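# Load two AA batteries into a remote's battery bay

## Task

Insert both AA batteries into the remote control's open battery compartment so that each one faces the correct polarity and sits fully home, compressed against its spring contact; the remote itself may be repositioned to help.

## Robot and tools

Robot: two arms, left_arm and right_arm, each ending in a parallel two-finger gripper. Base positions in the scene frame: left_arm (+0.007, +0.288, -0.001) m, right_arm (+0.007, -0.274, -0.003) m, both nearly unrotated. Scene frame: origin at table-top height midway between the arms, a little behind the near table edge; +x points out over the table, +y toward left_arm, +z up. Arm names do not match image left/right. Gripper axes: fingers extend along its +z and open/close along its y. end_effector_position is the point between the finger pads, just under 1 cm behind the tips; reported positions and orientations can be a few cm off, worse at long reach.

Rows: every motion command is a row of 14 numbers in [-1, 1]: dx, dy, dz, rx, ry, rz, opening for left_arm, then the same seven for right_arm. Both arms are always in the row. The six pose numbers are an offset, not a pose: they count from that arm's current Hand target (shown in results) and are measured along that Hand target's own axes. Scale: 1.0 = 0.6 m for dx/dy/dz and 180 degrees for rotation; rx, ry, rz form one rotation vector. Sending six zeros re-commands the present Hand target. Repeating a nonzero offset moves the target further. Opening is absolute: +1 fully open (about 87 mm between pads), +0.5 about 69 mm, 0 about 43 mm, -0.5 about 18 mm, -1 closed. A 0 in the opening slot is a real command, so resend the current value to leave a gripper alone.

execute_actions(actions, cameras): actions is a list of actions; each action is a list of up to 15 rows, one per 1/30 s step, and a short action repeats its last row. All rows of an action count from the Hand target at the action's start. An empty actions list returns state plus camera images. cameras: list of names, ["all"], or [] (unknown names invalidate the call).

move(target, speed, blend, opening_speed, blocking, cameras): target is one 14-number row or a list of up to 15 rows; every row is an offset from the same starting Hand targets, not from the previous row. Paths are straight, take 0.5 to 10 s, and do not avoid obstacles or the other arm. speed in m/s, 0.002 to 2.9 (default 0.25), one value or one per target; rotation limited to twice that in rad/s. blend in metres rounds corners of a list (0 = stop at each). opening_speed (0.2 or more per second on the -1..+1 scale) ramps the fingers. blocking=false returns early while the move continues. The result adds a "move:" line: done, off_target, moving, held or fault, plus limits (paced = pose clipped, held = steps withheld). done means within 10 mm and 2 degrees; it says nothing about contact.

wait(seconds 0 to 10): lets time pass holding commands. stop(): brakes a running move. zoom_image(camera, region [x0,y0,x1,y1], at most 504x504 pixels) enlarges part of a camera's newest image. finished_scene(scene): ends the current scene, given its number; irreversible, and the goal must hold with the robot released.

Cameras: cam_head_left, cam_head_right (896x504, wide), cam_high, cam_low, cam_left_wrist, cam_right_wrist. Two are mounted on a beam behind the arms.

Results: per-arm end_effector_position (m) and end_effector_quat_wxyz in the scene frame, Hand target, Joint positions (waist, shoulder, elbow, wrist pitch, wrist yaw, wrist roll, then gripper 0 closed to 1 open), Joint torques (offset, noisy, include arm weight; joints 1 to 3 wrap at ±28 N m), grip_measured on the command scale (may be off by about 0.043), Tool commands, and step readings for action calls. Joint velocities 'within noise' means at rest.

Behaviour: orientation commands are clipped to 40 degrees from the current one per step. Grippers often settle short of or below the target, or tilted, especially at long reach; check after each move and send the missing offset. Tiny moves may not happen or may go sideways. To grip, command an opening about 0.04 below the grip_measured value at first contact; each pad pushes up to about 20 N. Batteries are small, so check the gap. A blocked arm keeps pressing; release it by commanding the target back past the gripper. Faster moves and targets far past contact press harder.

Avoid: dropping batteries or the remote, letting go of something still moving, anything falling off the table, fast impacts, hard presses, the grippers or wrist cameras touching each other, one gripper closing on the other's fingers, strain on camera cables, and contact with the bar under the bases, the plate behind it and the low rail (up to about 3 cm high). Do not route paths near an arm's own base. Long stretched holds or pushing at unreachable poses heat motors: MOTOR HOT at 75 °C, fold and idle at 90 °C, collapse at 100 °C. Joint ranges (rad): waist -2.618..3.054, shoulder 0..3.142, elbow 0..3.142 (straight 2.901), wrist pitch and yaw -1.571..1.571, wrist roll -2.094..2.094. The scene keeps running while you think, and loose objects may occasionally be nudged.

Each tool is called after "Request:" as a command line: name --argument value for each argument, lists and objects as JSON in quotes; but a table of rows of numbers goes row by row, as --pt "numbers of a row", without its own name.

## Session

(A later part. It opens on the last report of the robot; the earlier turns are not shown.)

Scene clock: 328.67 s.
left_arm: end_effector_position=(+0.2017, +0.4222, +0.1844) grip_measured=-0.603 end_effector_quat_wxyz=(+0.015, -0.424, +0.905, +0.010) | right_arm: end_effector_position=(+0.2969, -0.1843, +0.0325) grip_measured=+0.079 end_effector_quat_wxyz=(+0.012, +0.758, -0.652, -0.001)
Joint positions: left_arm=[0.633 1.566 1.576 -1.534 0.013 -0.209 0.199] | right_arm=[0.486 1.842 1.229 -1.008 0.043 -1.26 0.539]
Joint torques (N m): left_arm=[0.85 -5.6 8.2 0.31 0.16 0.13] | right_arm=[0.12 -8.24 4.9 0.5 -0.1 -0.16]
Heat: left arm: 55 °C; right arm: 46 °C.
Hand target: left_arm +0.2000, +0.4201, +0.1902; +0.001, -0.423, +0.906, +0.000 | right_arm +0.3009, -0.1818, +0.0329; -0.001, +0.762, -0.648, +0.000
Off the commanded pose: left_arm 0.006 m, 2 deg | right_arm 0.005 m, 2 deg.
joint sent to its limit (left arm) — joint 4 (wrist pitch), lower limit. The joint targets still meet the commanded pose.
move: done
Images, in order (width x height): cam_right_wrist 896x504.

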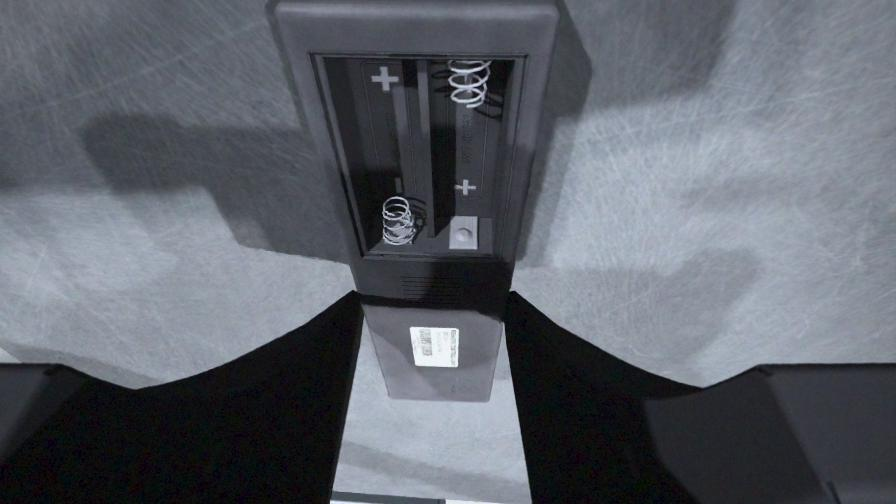

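Request:
move --pt "0 0 0 0 0 0 -0.66 0.0 0.0 0.0 0 0 0.0 0.35" --pt "0 0 0 0 0 0 -0.66 0.002 0.0 0.0167 0 0 0.0 0.35" --pt "0 0 0 0 0 0 -0.66 0.002 0.0 0.0167 0 0 0.0 0.0" --speed 0.08 --opening_speed 0.8 --cameras '["cam_right_wrist"]'

Scene clock: 336.97 s.
left_arm: end_effector_position=(+0.2017, +0.4222, +0.1844) grip_measured=-0.603 end_effector_quat_wxyz=(+0.015, -0.424, +0.905, +0.010) | right_arm: end_effector_position=(+0.2980, -0.1852, +0.0258) grip_measured=+0.087 end_effector_quat_wxyz=(+0.007, +0.758, -0.652, +0.001)
Joint positions: left_arm=[0.633 1.566 1.576 -1.534 0.013 -0.209 0.199] | right_arm=[0.481 1.842 1.202 -0.968 0.043 -1.265 0.544]
Joint torques (N m): left_arm=[0.85 -5.56 8.21 0.31 0.16 0.12] | right_arm=[0.09 -7.06 4.9 0.52 -0.11 -0.16]
Heat: left arm: 54 °C; right arm: 45 °C.
Hand target: left_arm +0.2000, +0.4201, +0.1902; +0.001, -0.423, +0.906, +0.000 | right_arm +0.3011, -0.1830, +0.0229; -0.001, +0.762, -0.648, +0.000
Off the commanded pose: left_arm 0.006 m, 2 deg | right_arm 0.005 m, 1 deg.
joint sent to its limit (left arm) — joint 4 (wrist pitch), lower limit. The joint targets still meet the commanded pose.
move: done
Images, in order (width x height): cam_right_wrist 896x504.

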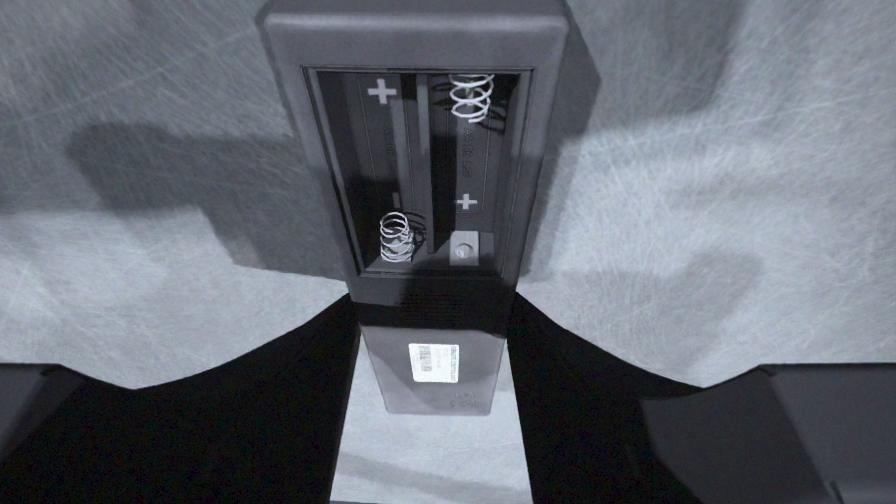

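Request:
move --pt "0 0 0 0 0 0 -0.66 0.0 0.0 -0.0667 0 0 0.0 0.0" --pt "0 0 0 0 0 0 -0.66 -0.4697 -0.0710 -0.07 0 0 0.2572 0.0" --speed '[0.1, 0.2]' --blend '[0.01, 0]' --cameras '["cam_right_wrist", "cam_high"]'

Scene clock: 351.80 s.
left_arm: end_effector_position=(+0.2017, +0.4222, +0.1844) grip_measured=-0.603 end_effector_quat_wxyz=(+0.015, -0.424, +0.905, +0.010) | right_arm: end_effector_position=(+0.2999, +0.0972, +0.0646) grip_measured=+0.087 end_effector_quat_wxyz=(+0.050, -0.450, +0.891, +0.018)
Joint positions: left_arm=[0.633 1.566 1.576 -1.534 0.013 -0.209 0.199] | right_arm=[0.944 2.711 2.783 -1.574 0.032 -0.019 0.544]
Joint torques (N m): left_arm=[0.87 -5.63 8.27 0.31 0.15 0.13] | right_arm=[0.84 -11.54 8.31 0.45 -0.06 0.09]
Heat: left arm: 54 °C; right arm: 44 °C.
Hand target: left_arm +0.2000, +0.4201, +0.1902; +0.001, -0.423, +0.906, +0.000 | right_arm +0.2977, +0.1019, +0.0651; +0.001, -0.446, +0.895, +0.000
Off the commanded pose: left_arm 0.006 m, 2 deg | right_arm 0.005 m, 6 deg.
joint sent to its limit (left arm) — joint 4 (wrist pitch), lower limit. The joint targets still meet the commanded pose.
joint sent to its limit (right arm) — joint 4 (wrist pitch), lower limit. The joint targets are off in orientation, not in position.
move: off_target (right_arm)
Images, in order (width x height): cam_high 896x504, cam_right_wrist 896x504.

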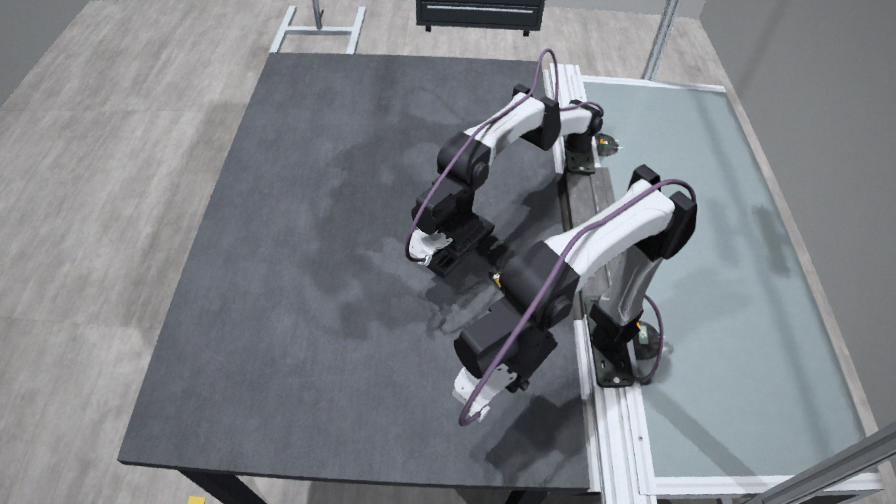

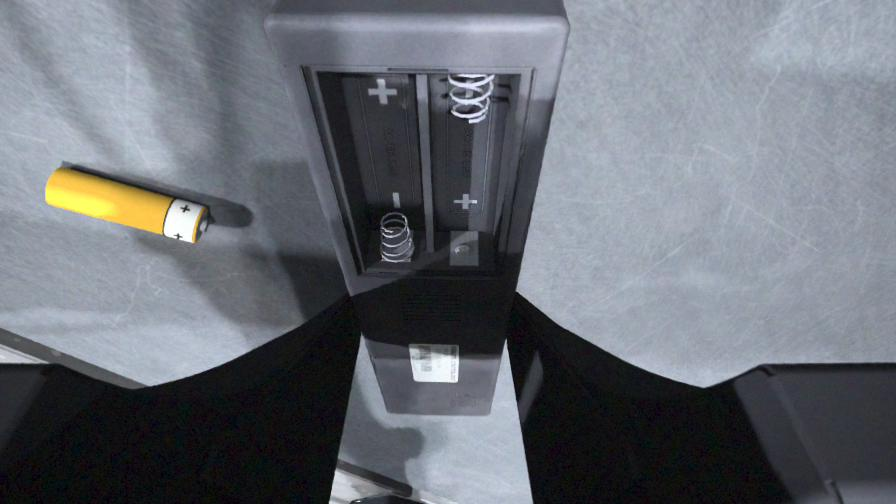

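Request:
move --pt "0 0 0 0 0 0 -0.66 0.0 0.0 0.06 0 0 0.0 0.0" --speed 0.07 --cameras '["cam_right_wrist"]'

Scene clock: 359.10 s.
left_arm: end_effector_position=(+0.2017, +0.4222, +0.1844) grip_measured=-0.603 end_effector_quat_wxyz=(+0.015, -0.424, +0.905, +0.010) | right_arm: end_effector_position=(+0.2992, +0.0977, +0.0321) grip_measured=+0.087 end_effector_quat_wxyz=(+0.025, -0.451, +0.892, +0.006)
Joint positions: left_arm=[0.633 1.566 1.576 -1.534 0.013 -0.209 0.199] | right_arm=[0.944 2.801 2.822 -1.579 0.031 -0.018 0.544]
Joint torques (N m): left_arm=[0.92 -5.56 8.25 0.3 0.17 0.14] | right_arm=[0.62 -11.19 8.14 0.37 -0.07 0.11]
Heat: left arm: 53 °C; right arm: 46 °C.
Hand target: left_arm +0.2000, +0.4201, +0.1902; +0.001, -0.423, +0.906, +0.000 | right_arm +0.2977, +0.1020, +0.0290; +0.001, -0.446, +0.895, +0.000
Off the commanded pose: left_arm 0.006 m, 2 deg | right_arm 0.005 m, 3 deg.
joint sent to its limit (left arm) — joint 4 (wrist pitch), lower limit. The joint targets still meet the commanded pose.
joint sent to its limit (right arm) — joint 4 (wrist pitch), lower limit. The joint targets are off in orientation, not in position.
move: off_target (right_arm)
Images, in order (width x height): cam_right_wrist 896x504.

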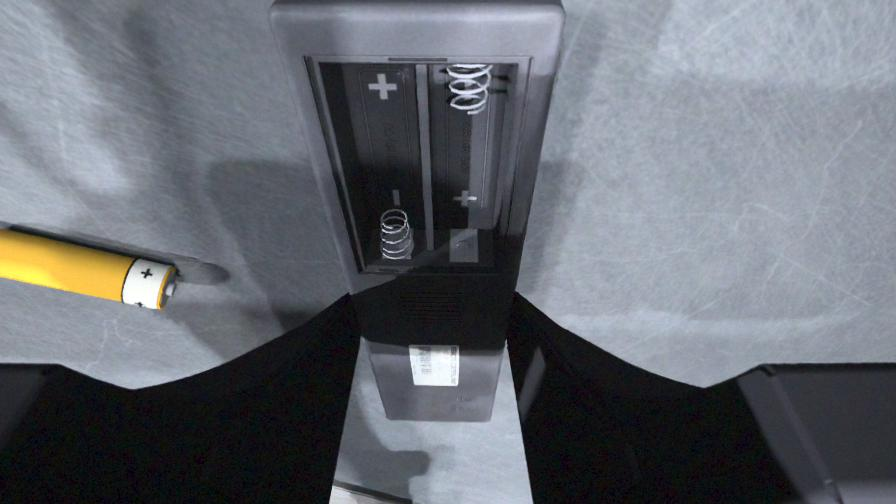

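Request:
move --pt "0 0 0 0 0 0 -0.66 0.0 0.0 0.0167 0 0 0.0 0.0" --pt "0 0 0 0 0 0 -0.66 0.0 0.0 0.0167 0 0 0.0 0.3" --speed 0.05 --opening_speed 0.5 --cameras '["cam_right_wrist"]'

Scene clock: 367.37 s.
left_arm: end_effector_position=(+0.2017, +0.4222, +0.1844) grip_measured=-0.603 end_effector_quat_wxyz=(+0.015, -0.424, +0.905, +0.010) | right_arm: end_effector_position=(+0.2981, +0.0965, +0.0227) grip_measured=+0.300 end_effector_quat_wxyz=(+0.016, -0.451, +0.892, +0.002)
Joint positions: left_arm=[0.633 1.566 1.576 -1.534 0.013 -0.209 0.199] | right_arm=[0.944 2.834 2.846 -1.592 0.031 -0.018 0.65]
Joint torques (N m): left_arm=[0.87 -5.57 8.25 0.31 0.16 0.12] | right_arm=[0.57 -11.69 7.39 0.45 -0.06 0.11]
Heat: left arm: 53 °C; right arm: 47 °C.
Hand target: left_arm +0.2000, +0.4201, +0.1902; +0.001, -0.423, +0.906, +0.000 | right_arm +0.2977, +0.1020, +0.0190; +0.001, -0.446, +0.895, +0.000
Off the commanded pose: left_arm 0.006 m, 2 deg | right_arm 0.007 m, 2 deg.
joint read past its limit (right arm) — joint 4 (wrist pitch), lower limit.
joint sent to its limit (left arm) — joint 4 (wrist pitch), lower limit. The joint targets still meet the commanded pose.
joint sent to its limit (right arm) — joint 4 (wrist pitch), lower limit. The joint targets still meet the commanded pose.
move: done; target 2's new opening was sent with right_arm's hand 0.013 m and 3 deg from that target
Images, in order (width x height): cam_right_wrist 896x504.

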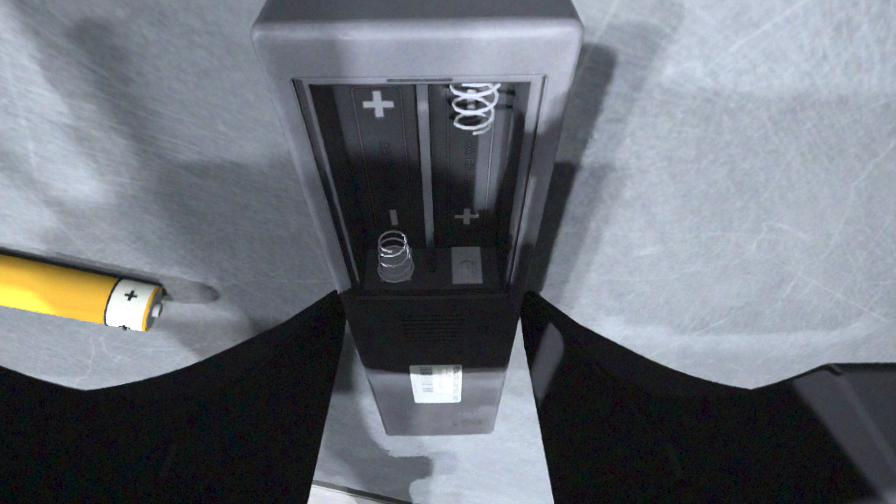

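Request:
move --pt "0 0 0 0 0 0 -0.66 0.0 0.0 -0.0917 0 0 0.0 0.3" --pt "0 0 0 0 0 0 -0.66 0.1627 0.0082 -0.135 0 -0.3772 0.0 1.0" --pt "0 0 0 0 0 0 -0.66 0.1147 0.0085 -0.11 0 -0.3772 0.0 1.0" --speed '[0.12, 0.25, 0.15]' --blend '[0.01, 0.02, 0]' --cameras '["cam_right_wrist", "cam_left_wrist"]'

Scene clock: 384.30 s.
left_arm: end_effector_position=(+0.2017, +0.4222, +0.1844) grip_measured=-0.603 end_effector_quat_wxyz=(+0.015, -0.424, +0.905, +0.010) | right_arm: end_effector_position=(+0.2464, +0.0364, +0.0708) grip_measured=+1.000 end_effector_quat_wxyz=(+0.484, -0.374, +0.756, +0.235)
Joint positions: left_arm=[0.633 1.566 1.576 -1.534 0.013 -0.209 0.199] | right_arm=[0.957 1.507 0.541 0.492 0.027 -0.017 1]
Joint torques (N m): left_arm=[0.9 -5.57 8.21 0.29 0.15 0.13] | right_arm=[0.83 -3.92 8.34 2.1 -0.06 0]
Heat: left arm: 53 °C; right arm: 47 °C.
Hand target: left_arm +0.2000, +0.4201, +0.1902; +0.001, -0.423, +0.906, +0.000 | right_arm +0.2522, +0.0501, +0.0852; +0.500, -0.370, +0.742, +0.249
Off the commanded pose: left_arm 0.006 m, 2 deg | right_arm 0.020 m, 3 deg.
joint sent to its limit (left arm) — joint 4 (wrist pitch), lower limit. The joint targets still meet the commanded pose.
move: off_target (right_arm); blend cut to 0 m at target 2
Images, in order (width x height): cam_left_wrist 896x504, cam_right_wrist 896x504.

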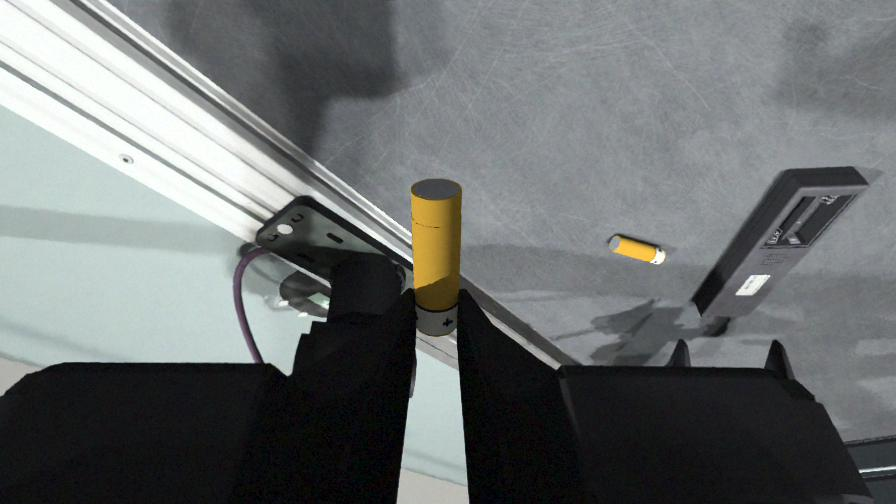

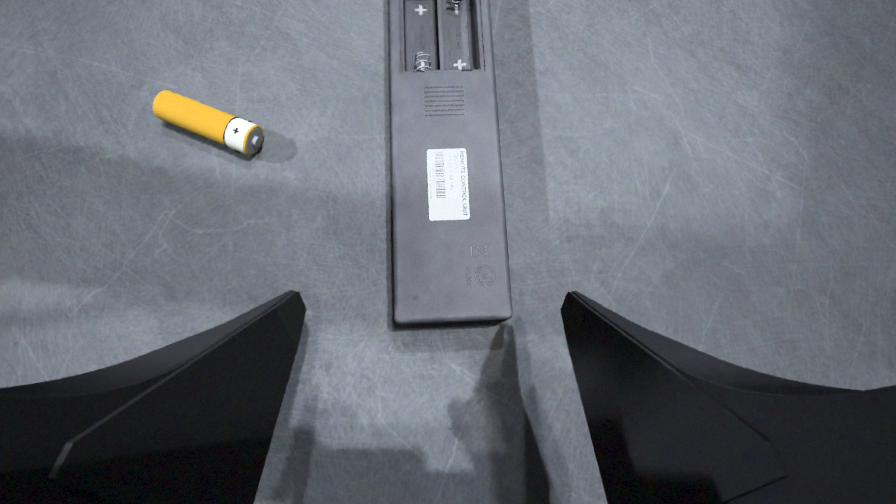

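Request:
move --pt "0 0 0 0 0 0 -0.66 0.0885 0.0 0.0358 0 0 0.0 1.0" --speed 0.12 --cameras '["cam_right_wrist"]'

Scene clock: 396.00 s.
left_arm: end_effector_position=(+0.2017, +0.4222, +0.1844) grip_measured=-0.603 end_effector_quat_wxyz=(+0.015, -0.424, +0.905, +0.010) | right_arm: end_effector_position=(+0.2527, +0.0473, +0.0276) grip_measured=+1.000 end_effector_quat_wxyz=(+0.496, -0.369, +0.748, +0.243)
Joint positions: left_arm=[0.633 1.566 1.576 -1.534 0.013 -0.209 0.199] | right_arm=[0.957 1.745 0.483 0.824 0.025 -0.015 1]
Joint torques (N m): left_arm=[0.9 -5.65 8.23 0.3 0.15 0.14] | right_arm=[0.39 -4.67 4.31 2.08 -0.09 -0.04]
Heat: left arm: 52 °C; right arm: 44 °C.
Hand target: left_arm +0.2000, +0.4201, +0.1902; +0.001, -0.423, +0.906, +0.000 | right_arm +0.2522, +0.0500, +0.0277; +0.500, -0.370, +0.742, +0.249
Off the commanded pose: left_arm 0.006 m, 2 deg | right_arm 0.003 m, 1 deg.
joint sent to its limit (left arm) — joint 4 (wrist pitch), lower limit. The joint targets still meet the commanded pose.
move: done
Images, in order (width x height): cam_right_wrist 896x504.

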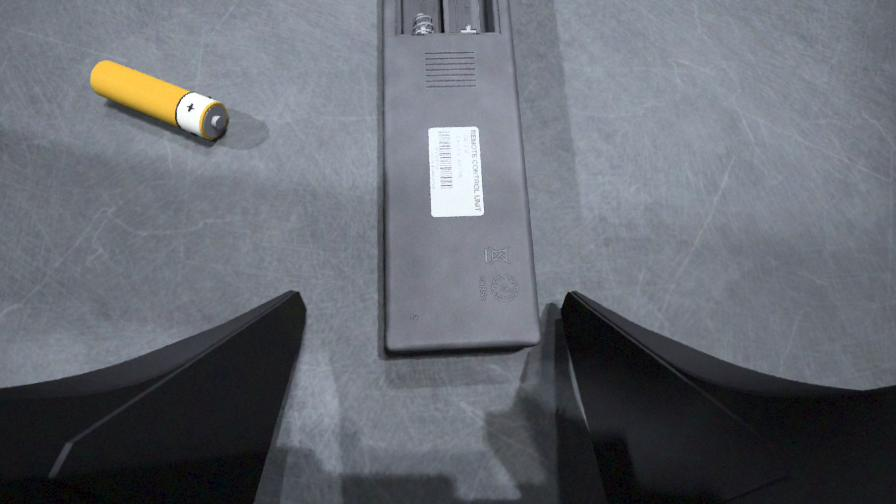

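Request:
move --pt "0 0 0 0 0 0 -0.66 0 0 0 0 0 0.0 0.0" --speed 0.1 --opening_speed 0.5 --cameras '["cam_right_wrist", "cam_left_wrist"]'

Scene clock: 401.97 s.
left_arm: end_effector_position=(+0.2017, +0.4222, +0.1844) grip_measured=-0.603 end_effector_quat_wxyz=(+0.015, -0.424, +0.905, +0.010) | right_arm: end_effector_position=(+0.2528, +0.0474, +0.0277) grip_measured=+0.085 end_effector_quat_wxyz=(+0.497, -0.368, +0.747, +0.243)
Joint positions: left_arm=[0.633 1.566 1.576 -1.534 0.013 -0.209 0.199] | right_arm=[0.957 1.745 0.483 0.824 0.025 -0.015 0.543]
Joint torques (N m): left_arm=[0.85 -5.56 8.25 0.29 0.16 0.14] | right_arm=[0.42 -4.66 4.31 2.08 -0.08 -0.04]
Heat: left arm: 52 °C; right arm: 43 °C.
Hand target: left_arm +0.2000, +0.4201, +0.1902; +0.001, -0.423, +0.906, +0.000 | right_arm +0.2522, +0.0500, +0.0277; +0.500, -0.370, +0.742, +0.249
Off the commanded pose: left_arm 0.006 m, 2 deg | right_arm 0.003 m, 1 deg.
joint sent to its limit (left arm) — joint 4 (wrist pitch), lower limit. The joint targets still meet the commanded pose.
move: done
Images, in order (width x height): cam_left_wrist 896x504, cam_right_wrist 896x504.

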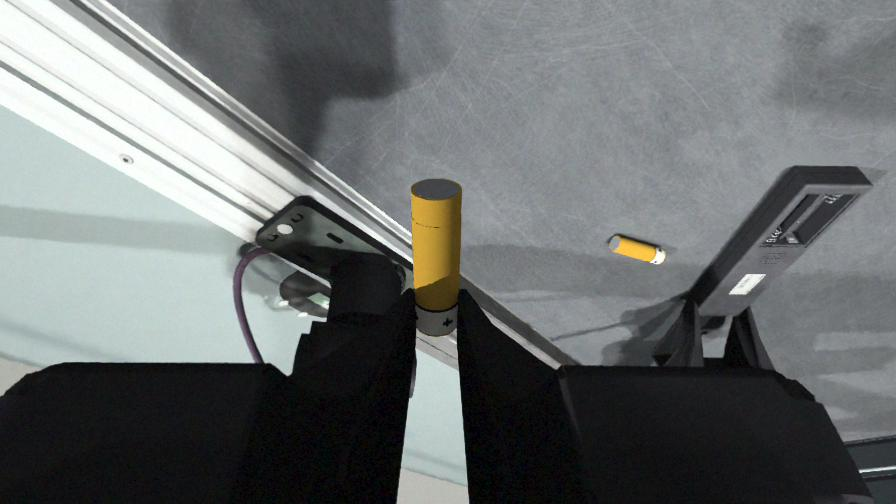

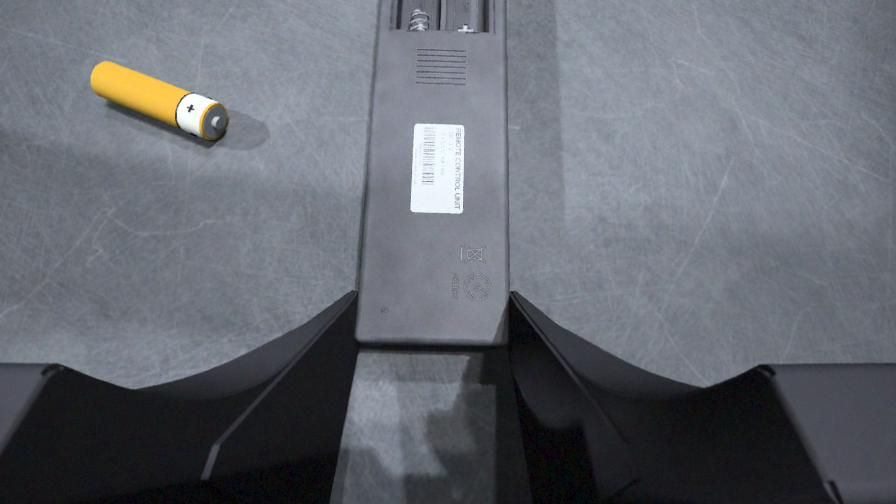

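Request:
move --pt "0.2408 -0.4997 0.1670 0 -0.0389 0 -0.66 0 0 0 0 0 0.0 0.0" --speed 0.3 --cameras '["cam_left_wrist", "cam_right_wrist"]'

Request:
zoom_image --camera "cam_left_wrist" --region '[330, 60, 560, 340]'

Scene clock: 425.23 s.
left_arm: end_effector_position=(+0.3302, +0.1167, +0.0856) grip_measured=-0.603 end_effector_quat_wxyz=(+0.047, -0.416, +0.908, +0.027) | right_arm: end_effector_position=(+0.2528, +0.0474, +0.0277) grip_measured=+0.085 end_effector_quat_wxyz=(+0.497, -0.368, +0.747, +0.243)
Joint positions: left_arm=[-0.464 1.921 1.636 -1.237 -0.106 -1.288 0.199] | right_arm=[0.957 1.745 0.483 0.824 0.025 -0.015 0.543]
Joint torques (N m): left_arm=[0.32 -7.83 9.46 0.43 -0.24 -0.06] | right_arm=[0.4 -4.63 4.29 2.07 -0.08 -0.04]
Heat: left arm: 52 °C; right arm: 41 °C.
Hand target: left_arm +0.3370, +0.1168, +0.0899; +0.056, -0.422, +0.904, +0.026 | right_arm +0.2522, +0.0500, +0.0277; +0.500, -0.370, +0.742, +0.249
Off the commanded pose: left_arm 0.008 m, 1 deg | right_arm 0.003 m, 1 deg.
move: done
Images, in order (width x height): cam_left_wrist 896x504, cam_right_wrist 896x504.

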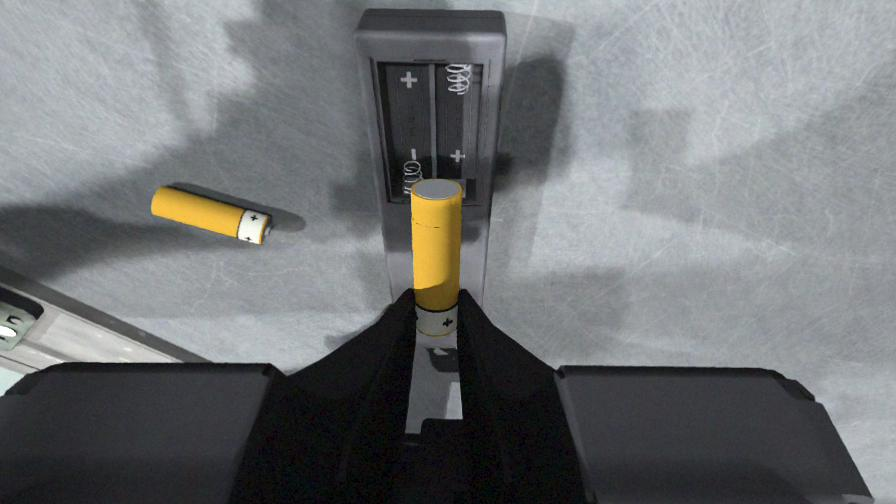

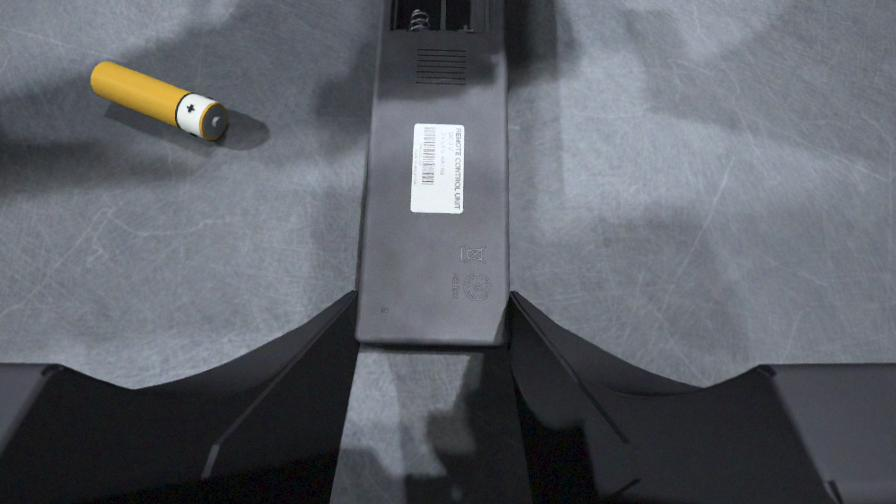

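Scaled by 1.800 from the camera's 896x504 image, which has a finer 1280x720 frame.

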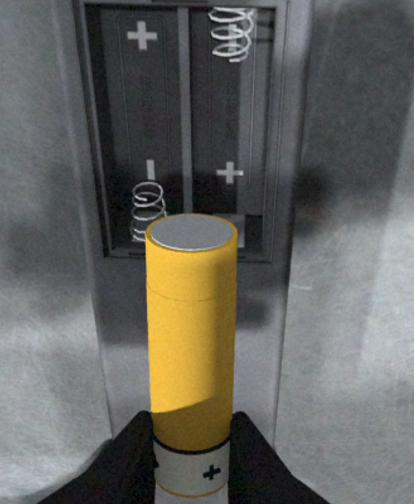

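Request:
move --pt "0.01 -0.0067 0.081 0 0 0 -0.66 0 0 0 0 0 0.0 0.0" --speed 0.12 --cameras '["cam_left_wrist", "cam_right_wrist"]'

Request:
zoom_image --camera "cam_left_wrist" --region '[350, 100, 550, 340]'

Request:
zoom_image --camera "cam_right_wrist" --region '[370, 0, 510, 80]'

Scene clock: 436.33 s.
left_arm: end_effector_position=(+0.3390, +0.1128, +0.0453) grip_measured=-0.603 end_effector_quat_wxyz=(+0.052, -0.418, +0.907, +0.022) | right_arm: end_effector_position=(+0.2528, +0.0474, +0.0277) grip_measured=+0.085 end_effector_quat_wxyz=(+0.497, -0.368, +0.747, +0.243)
Joint positions: left_arm=[-0.464 1.966 1.538 -1.08 -0.107 -1.291 0.199] | right_arm=[0.957 1.745 0.483 0.824 0.025 -0.015 0.543]
Joint torques (N m): left_arm=[0.24 -8.25 5.52 0.61 -0.21 -0.05] | right_arm=[0.4 -4.67 4.36 2.08 -0.09 -0.04]
Heat: left arm: 52 °C; right arm: 41 °C.
Hand target: left_arm +0.3400, +0.1142, +0.0409; +0.056, -0.422, +0.904, +0.026 | right_arm +0.2522, +0.0500, +0.0277; +0.500, -0.370, +0.742, +0.249
Off the commanded pose: left_arm 0.005 m, 1 deg | right_arm 0.003 m, 1 deg.
move: done
Images, in order (width x height): cam_left_wrist 896x504, cam_right_wrist 896x504.

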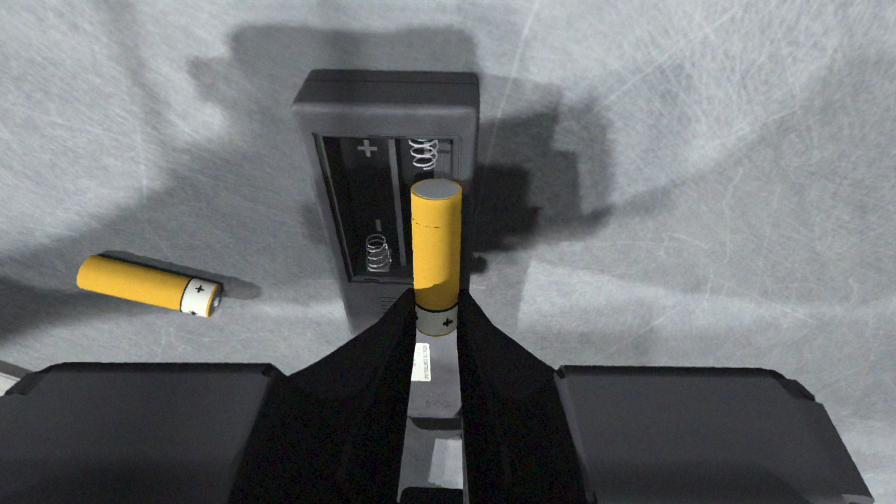

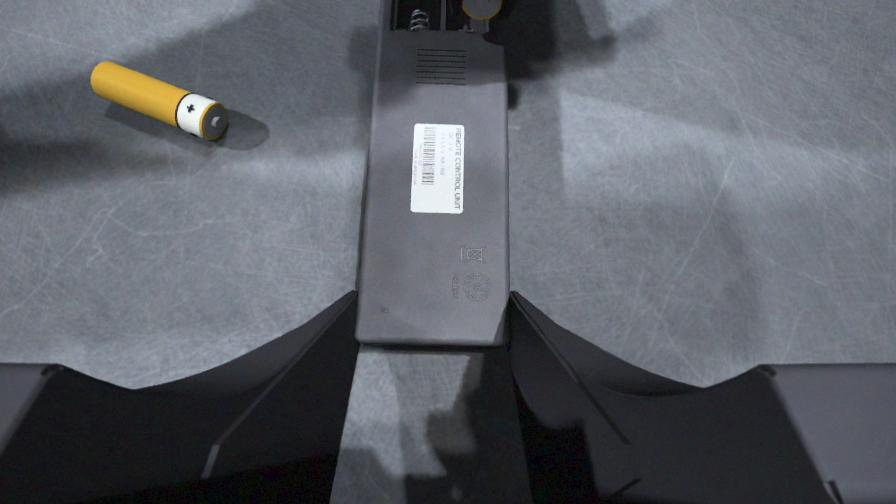

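Scaled by 2.100 from the camera's 896x504 image, which has a finer 1280x720 frame.

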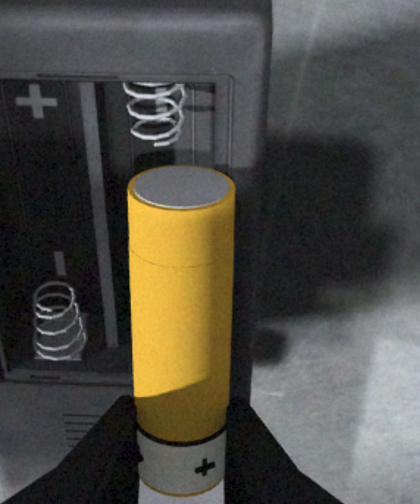

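Scaled by 3.600 from the camera's 896x504 image, which has a finer 1280x720 frame.

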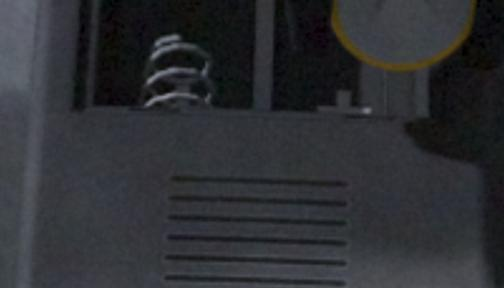

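Request:
move --pt "-0.0077 0.0075 -0.0343 0 0 0 -0.66 0 0 0 0 0 0.0 0.0" --pt "-0.0018 0.0067 0.0125 0 0 0 -0.66 0 0 0 0 0 0.0 0.0" --speed 0.08 --cameras '["cam_left_wrist", "cam_right_wrist"]'

Request:
zoom_image --camera "cam_left_wrist" --region '[350, 100, 550, 340]'

Request:
zoom_image --camera "cam_right_wrist" --region '[370, 0, 510, 80]'

Scene clock: 448.93 s.
left_arm: end_effector_position=(+0.3344, +0.1150, +0.0372) grip_measured=-0.603 end_effector_quat_wxyz=(+0.048, -0.418, +0.907, +0.027) | right_arm: end_effector_position=(+0.2528, +0.0474, +0.0277) grip_measured=+0.085 end_effector_quat_wxyz=(+0.497, -0.368, +0.747, +0.243)
Joint positions: left_arm=[-0.464 1.966 1.505 -1.06 -0.107 -1.291 0.199] | right_arm=[0.957 1.745 0.483 0.824 0.025 -0.015 0.543]
Joint torques (N m): left_arm=[1.06 -8.66 4.96 0.78 -0.21 0.01] | right_arm=[0.42 -4.66 4.3 2.08 -0.09 -0.04]
Heat: left arm: 53 °C; right arm: 42 °C.
Hand target: left_arm +0.3382, +0.1184, +0.0335; +0.056, -0.422, +0.904, +0.026 | right_arm +0.2522, +0.0500, +0.0277; +0.500, -0.370, +0.742, +0.249
Off the commanded pose: left_arm 0.006 m, 1 deg | right_arm 0.003 m, 1 deg.
move: done
Images, in order (width x height): cam_left_wrist 896x504, cam_right_wrist 896x504.

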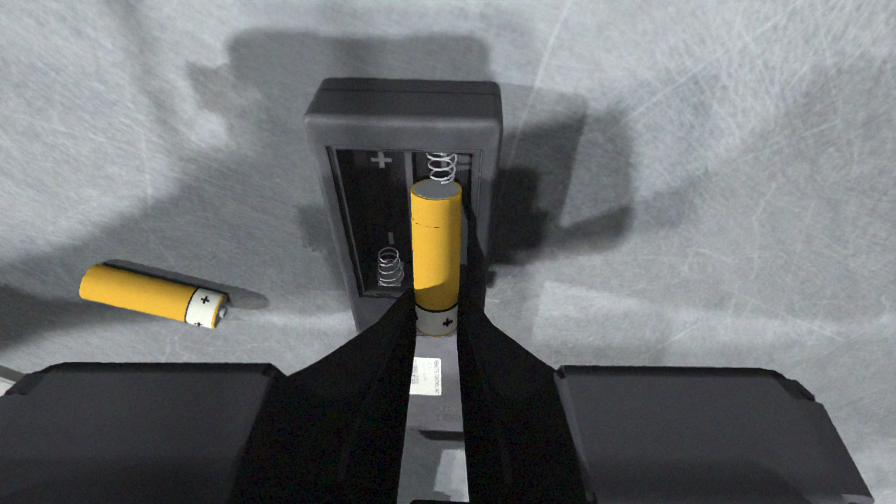

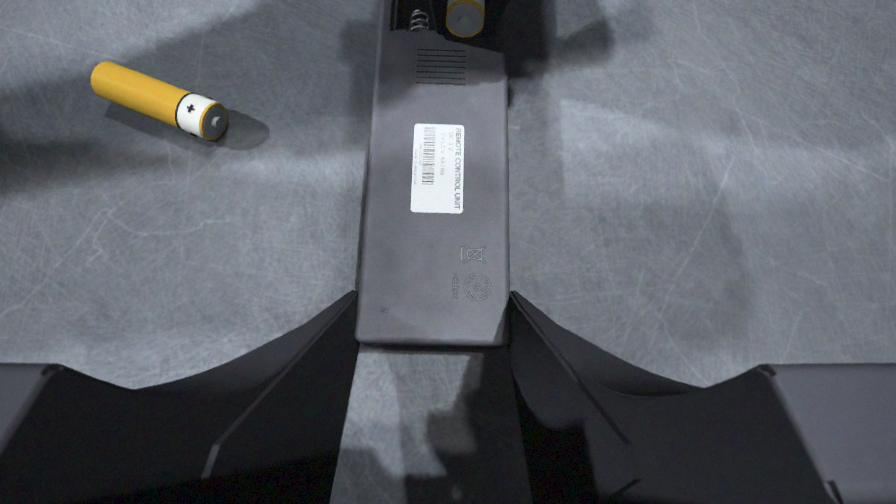

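Scaled by 2.100 from the camera's 896x504 image, which has a finer 1280x720 frame.

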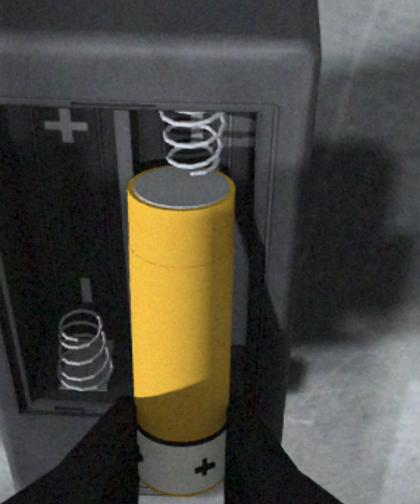

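Scaled by 3.600 from the camera's 896x504 image, which has a finer 1280x720 frame.

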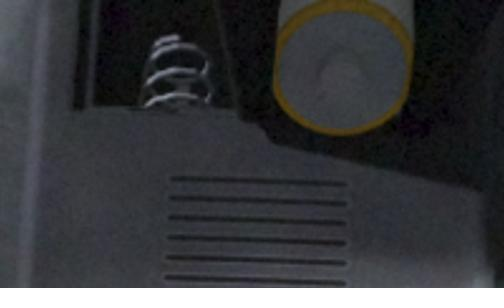

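Request:
move --pt "-0.0497 -0.0025 0.006 0 0 0 -0.66 0 0 0 0 0 0.0 0.0" --speed 0.06 --cameras '["cam_left_wrist", "cam_right_wrist"]'

Request:
zoom_image --camera "cam_left_wrist" --region '[350, 100, 550, 340]'

Request:
zoom_image --camera "cam_right_wrist" --region '[370, 0, 510, 80]'

Scene clock: 463.67 s.
left_arm: end_effector_position=(+0.3388, +0.1242, +0.0367) grip_measured=-0.603 end_effector_quat_wxyz=(+0.025, -0.412, +0.911, +0.012) | right_arm: end_effector_position=(+0.2535, +0.0489, +0.0303) grip_measured=+0.085 end_effector_quat_wxyz=(+0.501, -0.367, +0.744, +0.246)
Joint positions: left_arm=[-0.411 1.979 1.516 -1.062 -0.051 -1.225 0.199] | right_arm=[0.957 1.745 0.483 0.836 0.023 -0.015 0.543]
Joint torques (N m): left_arm=[3.06 -7.15 9.07 0.7 -0.71 0.09] | right_arm=[0.38 -4.63 4.33 1.98 -0.06 -0.04]
Heat: left arm: 54 °C; right arm: 42 °C.
Hand target: left_arm +0.3587, +0.1403, +0.0338; +0.056, -0.422, +0.905, +0.026 | right_arm +0.2522, +0.0500, +0.0278; +0.500, -0.370, +0.742, +0.249
Off the commanded pose: left_arm 0.026 m, 4 deg | right_arm 0.003 m, 1 deg.
move: off_target (left_arm)
Images, in order (width x height): cam_left_wrist 896x504, cam_right_wrist 896x504.

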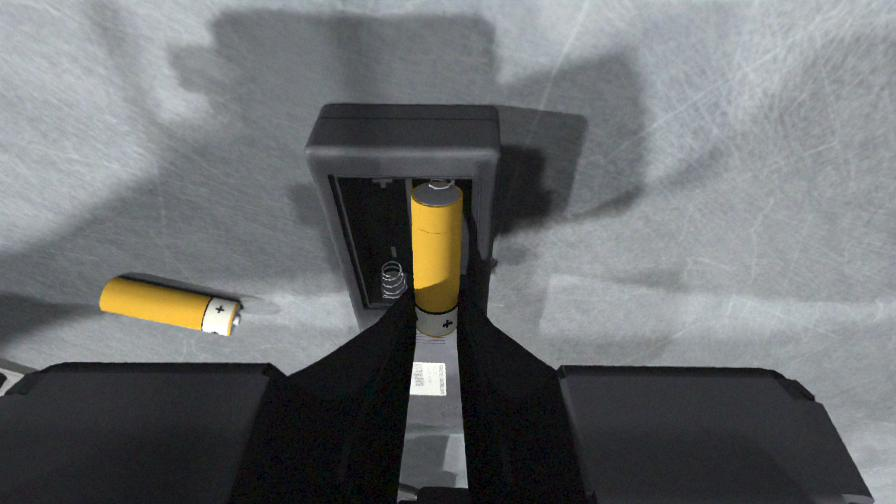

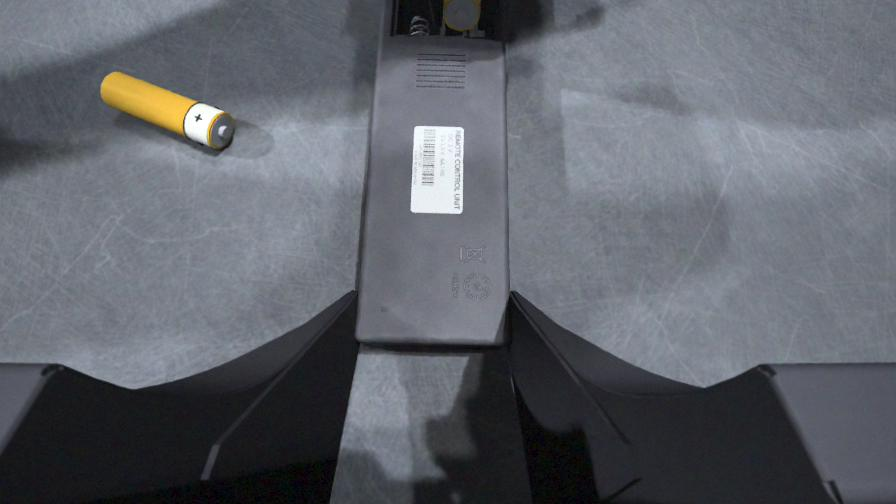

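Scaled by 2.100 from the camera's 896x504 image, which has a finer 1280x720 frame.

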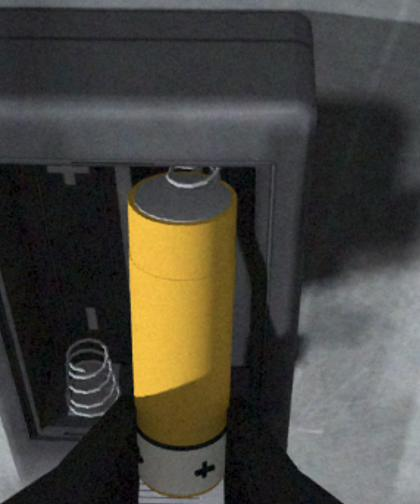

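Scaled by 3.600 from the camera's 896x504 image, which has a finer 1280x720 frame.

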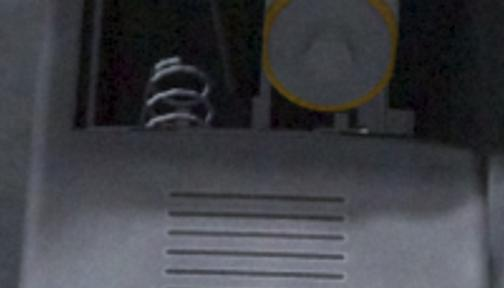

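Request:
move --pt "-0.03 0.002 0.012 0 0 0 -0.66 0 0 0 0 0 0.0 0.0" --speed 0.06 --cameras '["cam_left_wrist", "cam_right_wrist"]'

Request:
zoom_image --camera "cam_left_wrist" --region '[350, 130, 550, 340]'

Request:
zoom_image --camera "cam_right_wrist" --region '[370, 0, 510, 80]'

Scene clock: 472.87 s.
left_arm: end_effector_position=(+0.3411, +0.1301, +0.0341) grip_measured=-0.602 end_effector_quat_wxyz=(+0.005, -0.407, +0.913, +0.004) | right_arm: end_effector_position=(+0.2551, +0.0510, +0.0347) grip_measured=+0.085 end_effector_quat_wxyz=(+0.508, -0.365, +0.739, +0.250)
Joint positions: left_arm=[-0.376 2 1.53 -1.07 -0.009 -1.18 0.199] | right_arm=[0.957 1.745 0.483 0.857 0.022 -0.015 0.543]
Joint torques (N m): left_arm=[4.1 -7.21 9.32 0.85 -1.08 0.1] | right_arm=[0.42 -4.7 4.29 1.79 -0.06 -0.04]
Heat: left arm: 55 °C; right arm: 41 °C.
Hand target: left_arm +0.3698, +0.1554, +0.0288; +0.056, -0.422, +0.905, +0.026 | right_arm +0.2522, +0.0500, +0.0278; +0.500, -0.370, +0.742, +0.249
Off the commanded pose: left_arm 0.039 m, 7 deg | right_arm 0.008 m, 1 deg.
move: off_target (left_arm)
Images, in order (width x height): cam_left_wrist 896x504, cam_right_wrist 896x504.

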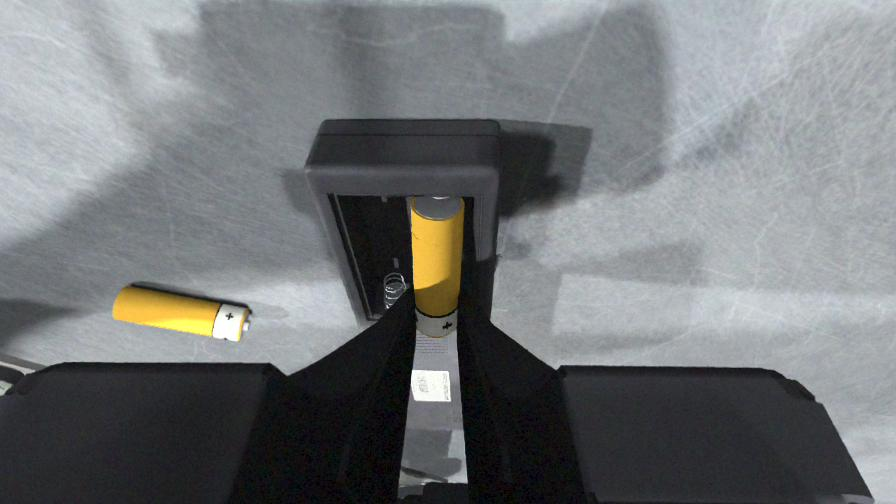

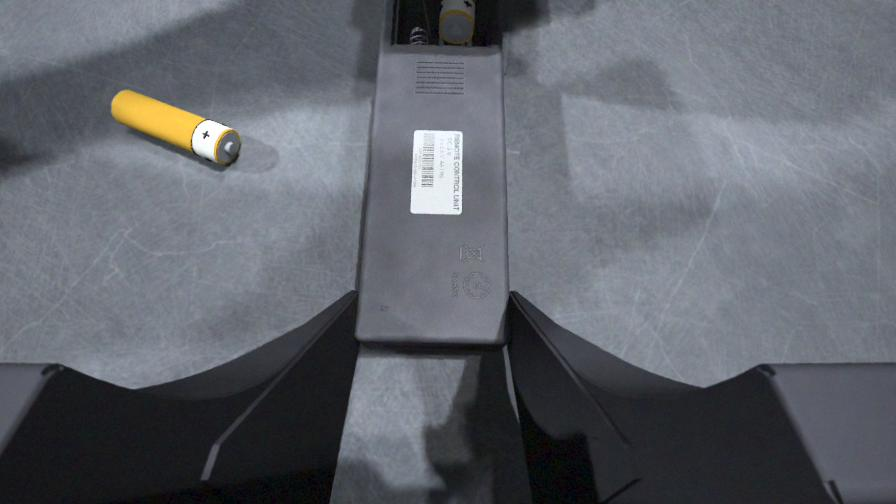

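Scaled by 2.400 from the camera's 896x504 image, which has a finer 1280x720 frame.

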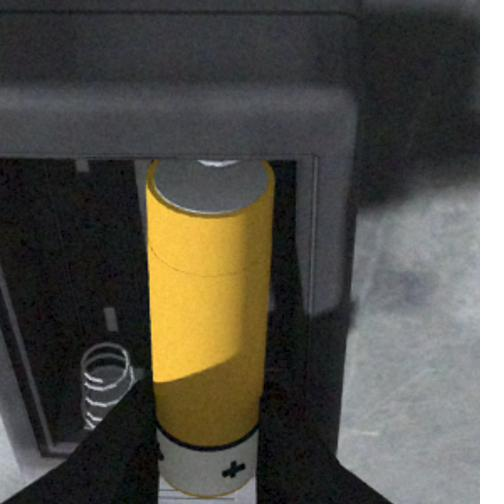

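Scaled by 3.600 from the camera's 896x504 image, which has a finer 1280x720 frame.

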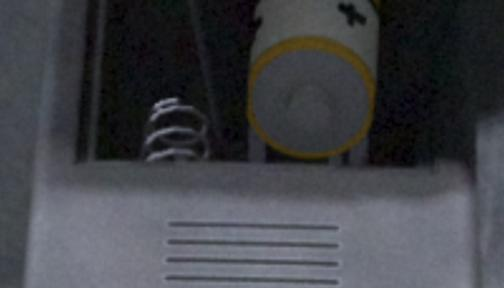

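Request:
move --pt "0.0388 0.0 -0.0115 0 0 0 -0.66 0 0 0 0 0 0.0 0.0" --speed 0.06 --cameras '["cam_left_wrist", "cam_right_wrist"]'

Request:
zoom_image --camera "cam_right_wrist" --region '[370, 0, 510, 80]'

Scene clock: 485.23 s.
left_arm: end_effector_position=(+0.3399, +0.1262, +0.0330) grip_measured=-0.602 end_effector_quat_wxyz=(+0.016, -0.413, +0.911, +0.016) | right_arm: end_effector_position=(+0.2549, +0.0508, +0.0335) grip_measured=+0.085 end_effector_quat_wxyz=(+0.507, -0.365, +0.740, +0.249)
Joint positions: left_arm=[-0.402 2 1.53 -1.072 -0.043 -1.217 0.199] | right_arm=[0.957 1.748 0.483 0.856 0.022 -0.015 0.543]
Joint torques (N m): left_arm=[1.16 -9.35 6.39 0.81 -0.77 -0.08] | right_arm=[0.4 -4.92 4.25 1.79 -0.05 -0.04]
Heat: left arm: 54 °C; right arm: 40 °C.
Hand target: left_arm +0.3544, +0.1371, +0.0328; +0.056, -0.422, +0.905, +0.026 | right_arm +0.2521, +0.0500, +0.0277; +0.500, -0.370, +0.742, +0.249
Off the commanded pose: left_arm 0.018 m, 5 deg | right_arm 0.006 m, 1 deg.
move: off_target (left_arm)
Images, in order (width x height): cam_left_wrist 896x504, cam_right_wrist 896x504.

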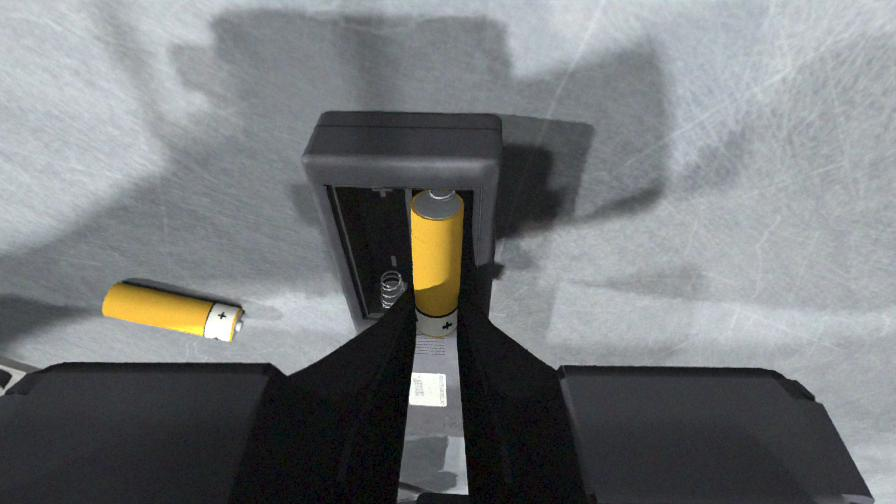

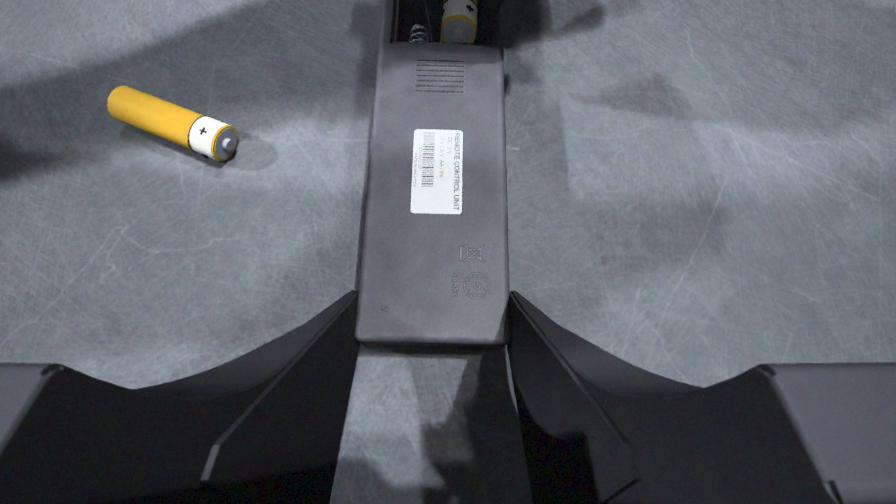

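Scaled by 3.600 from the camera's 896x504 image, which has a finer 1280x720 frame.

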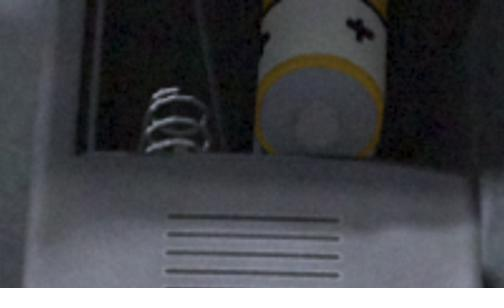

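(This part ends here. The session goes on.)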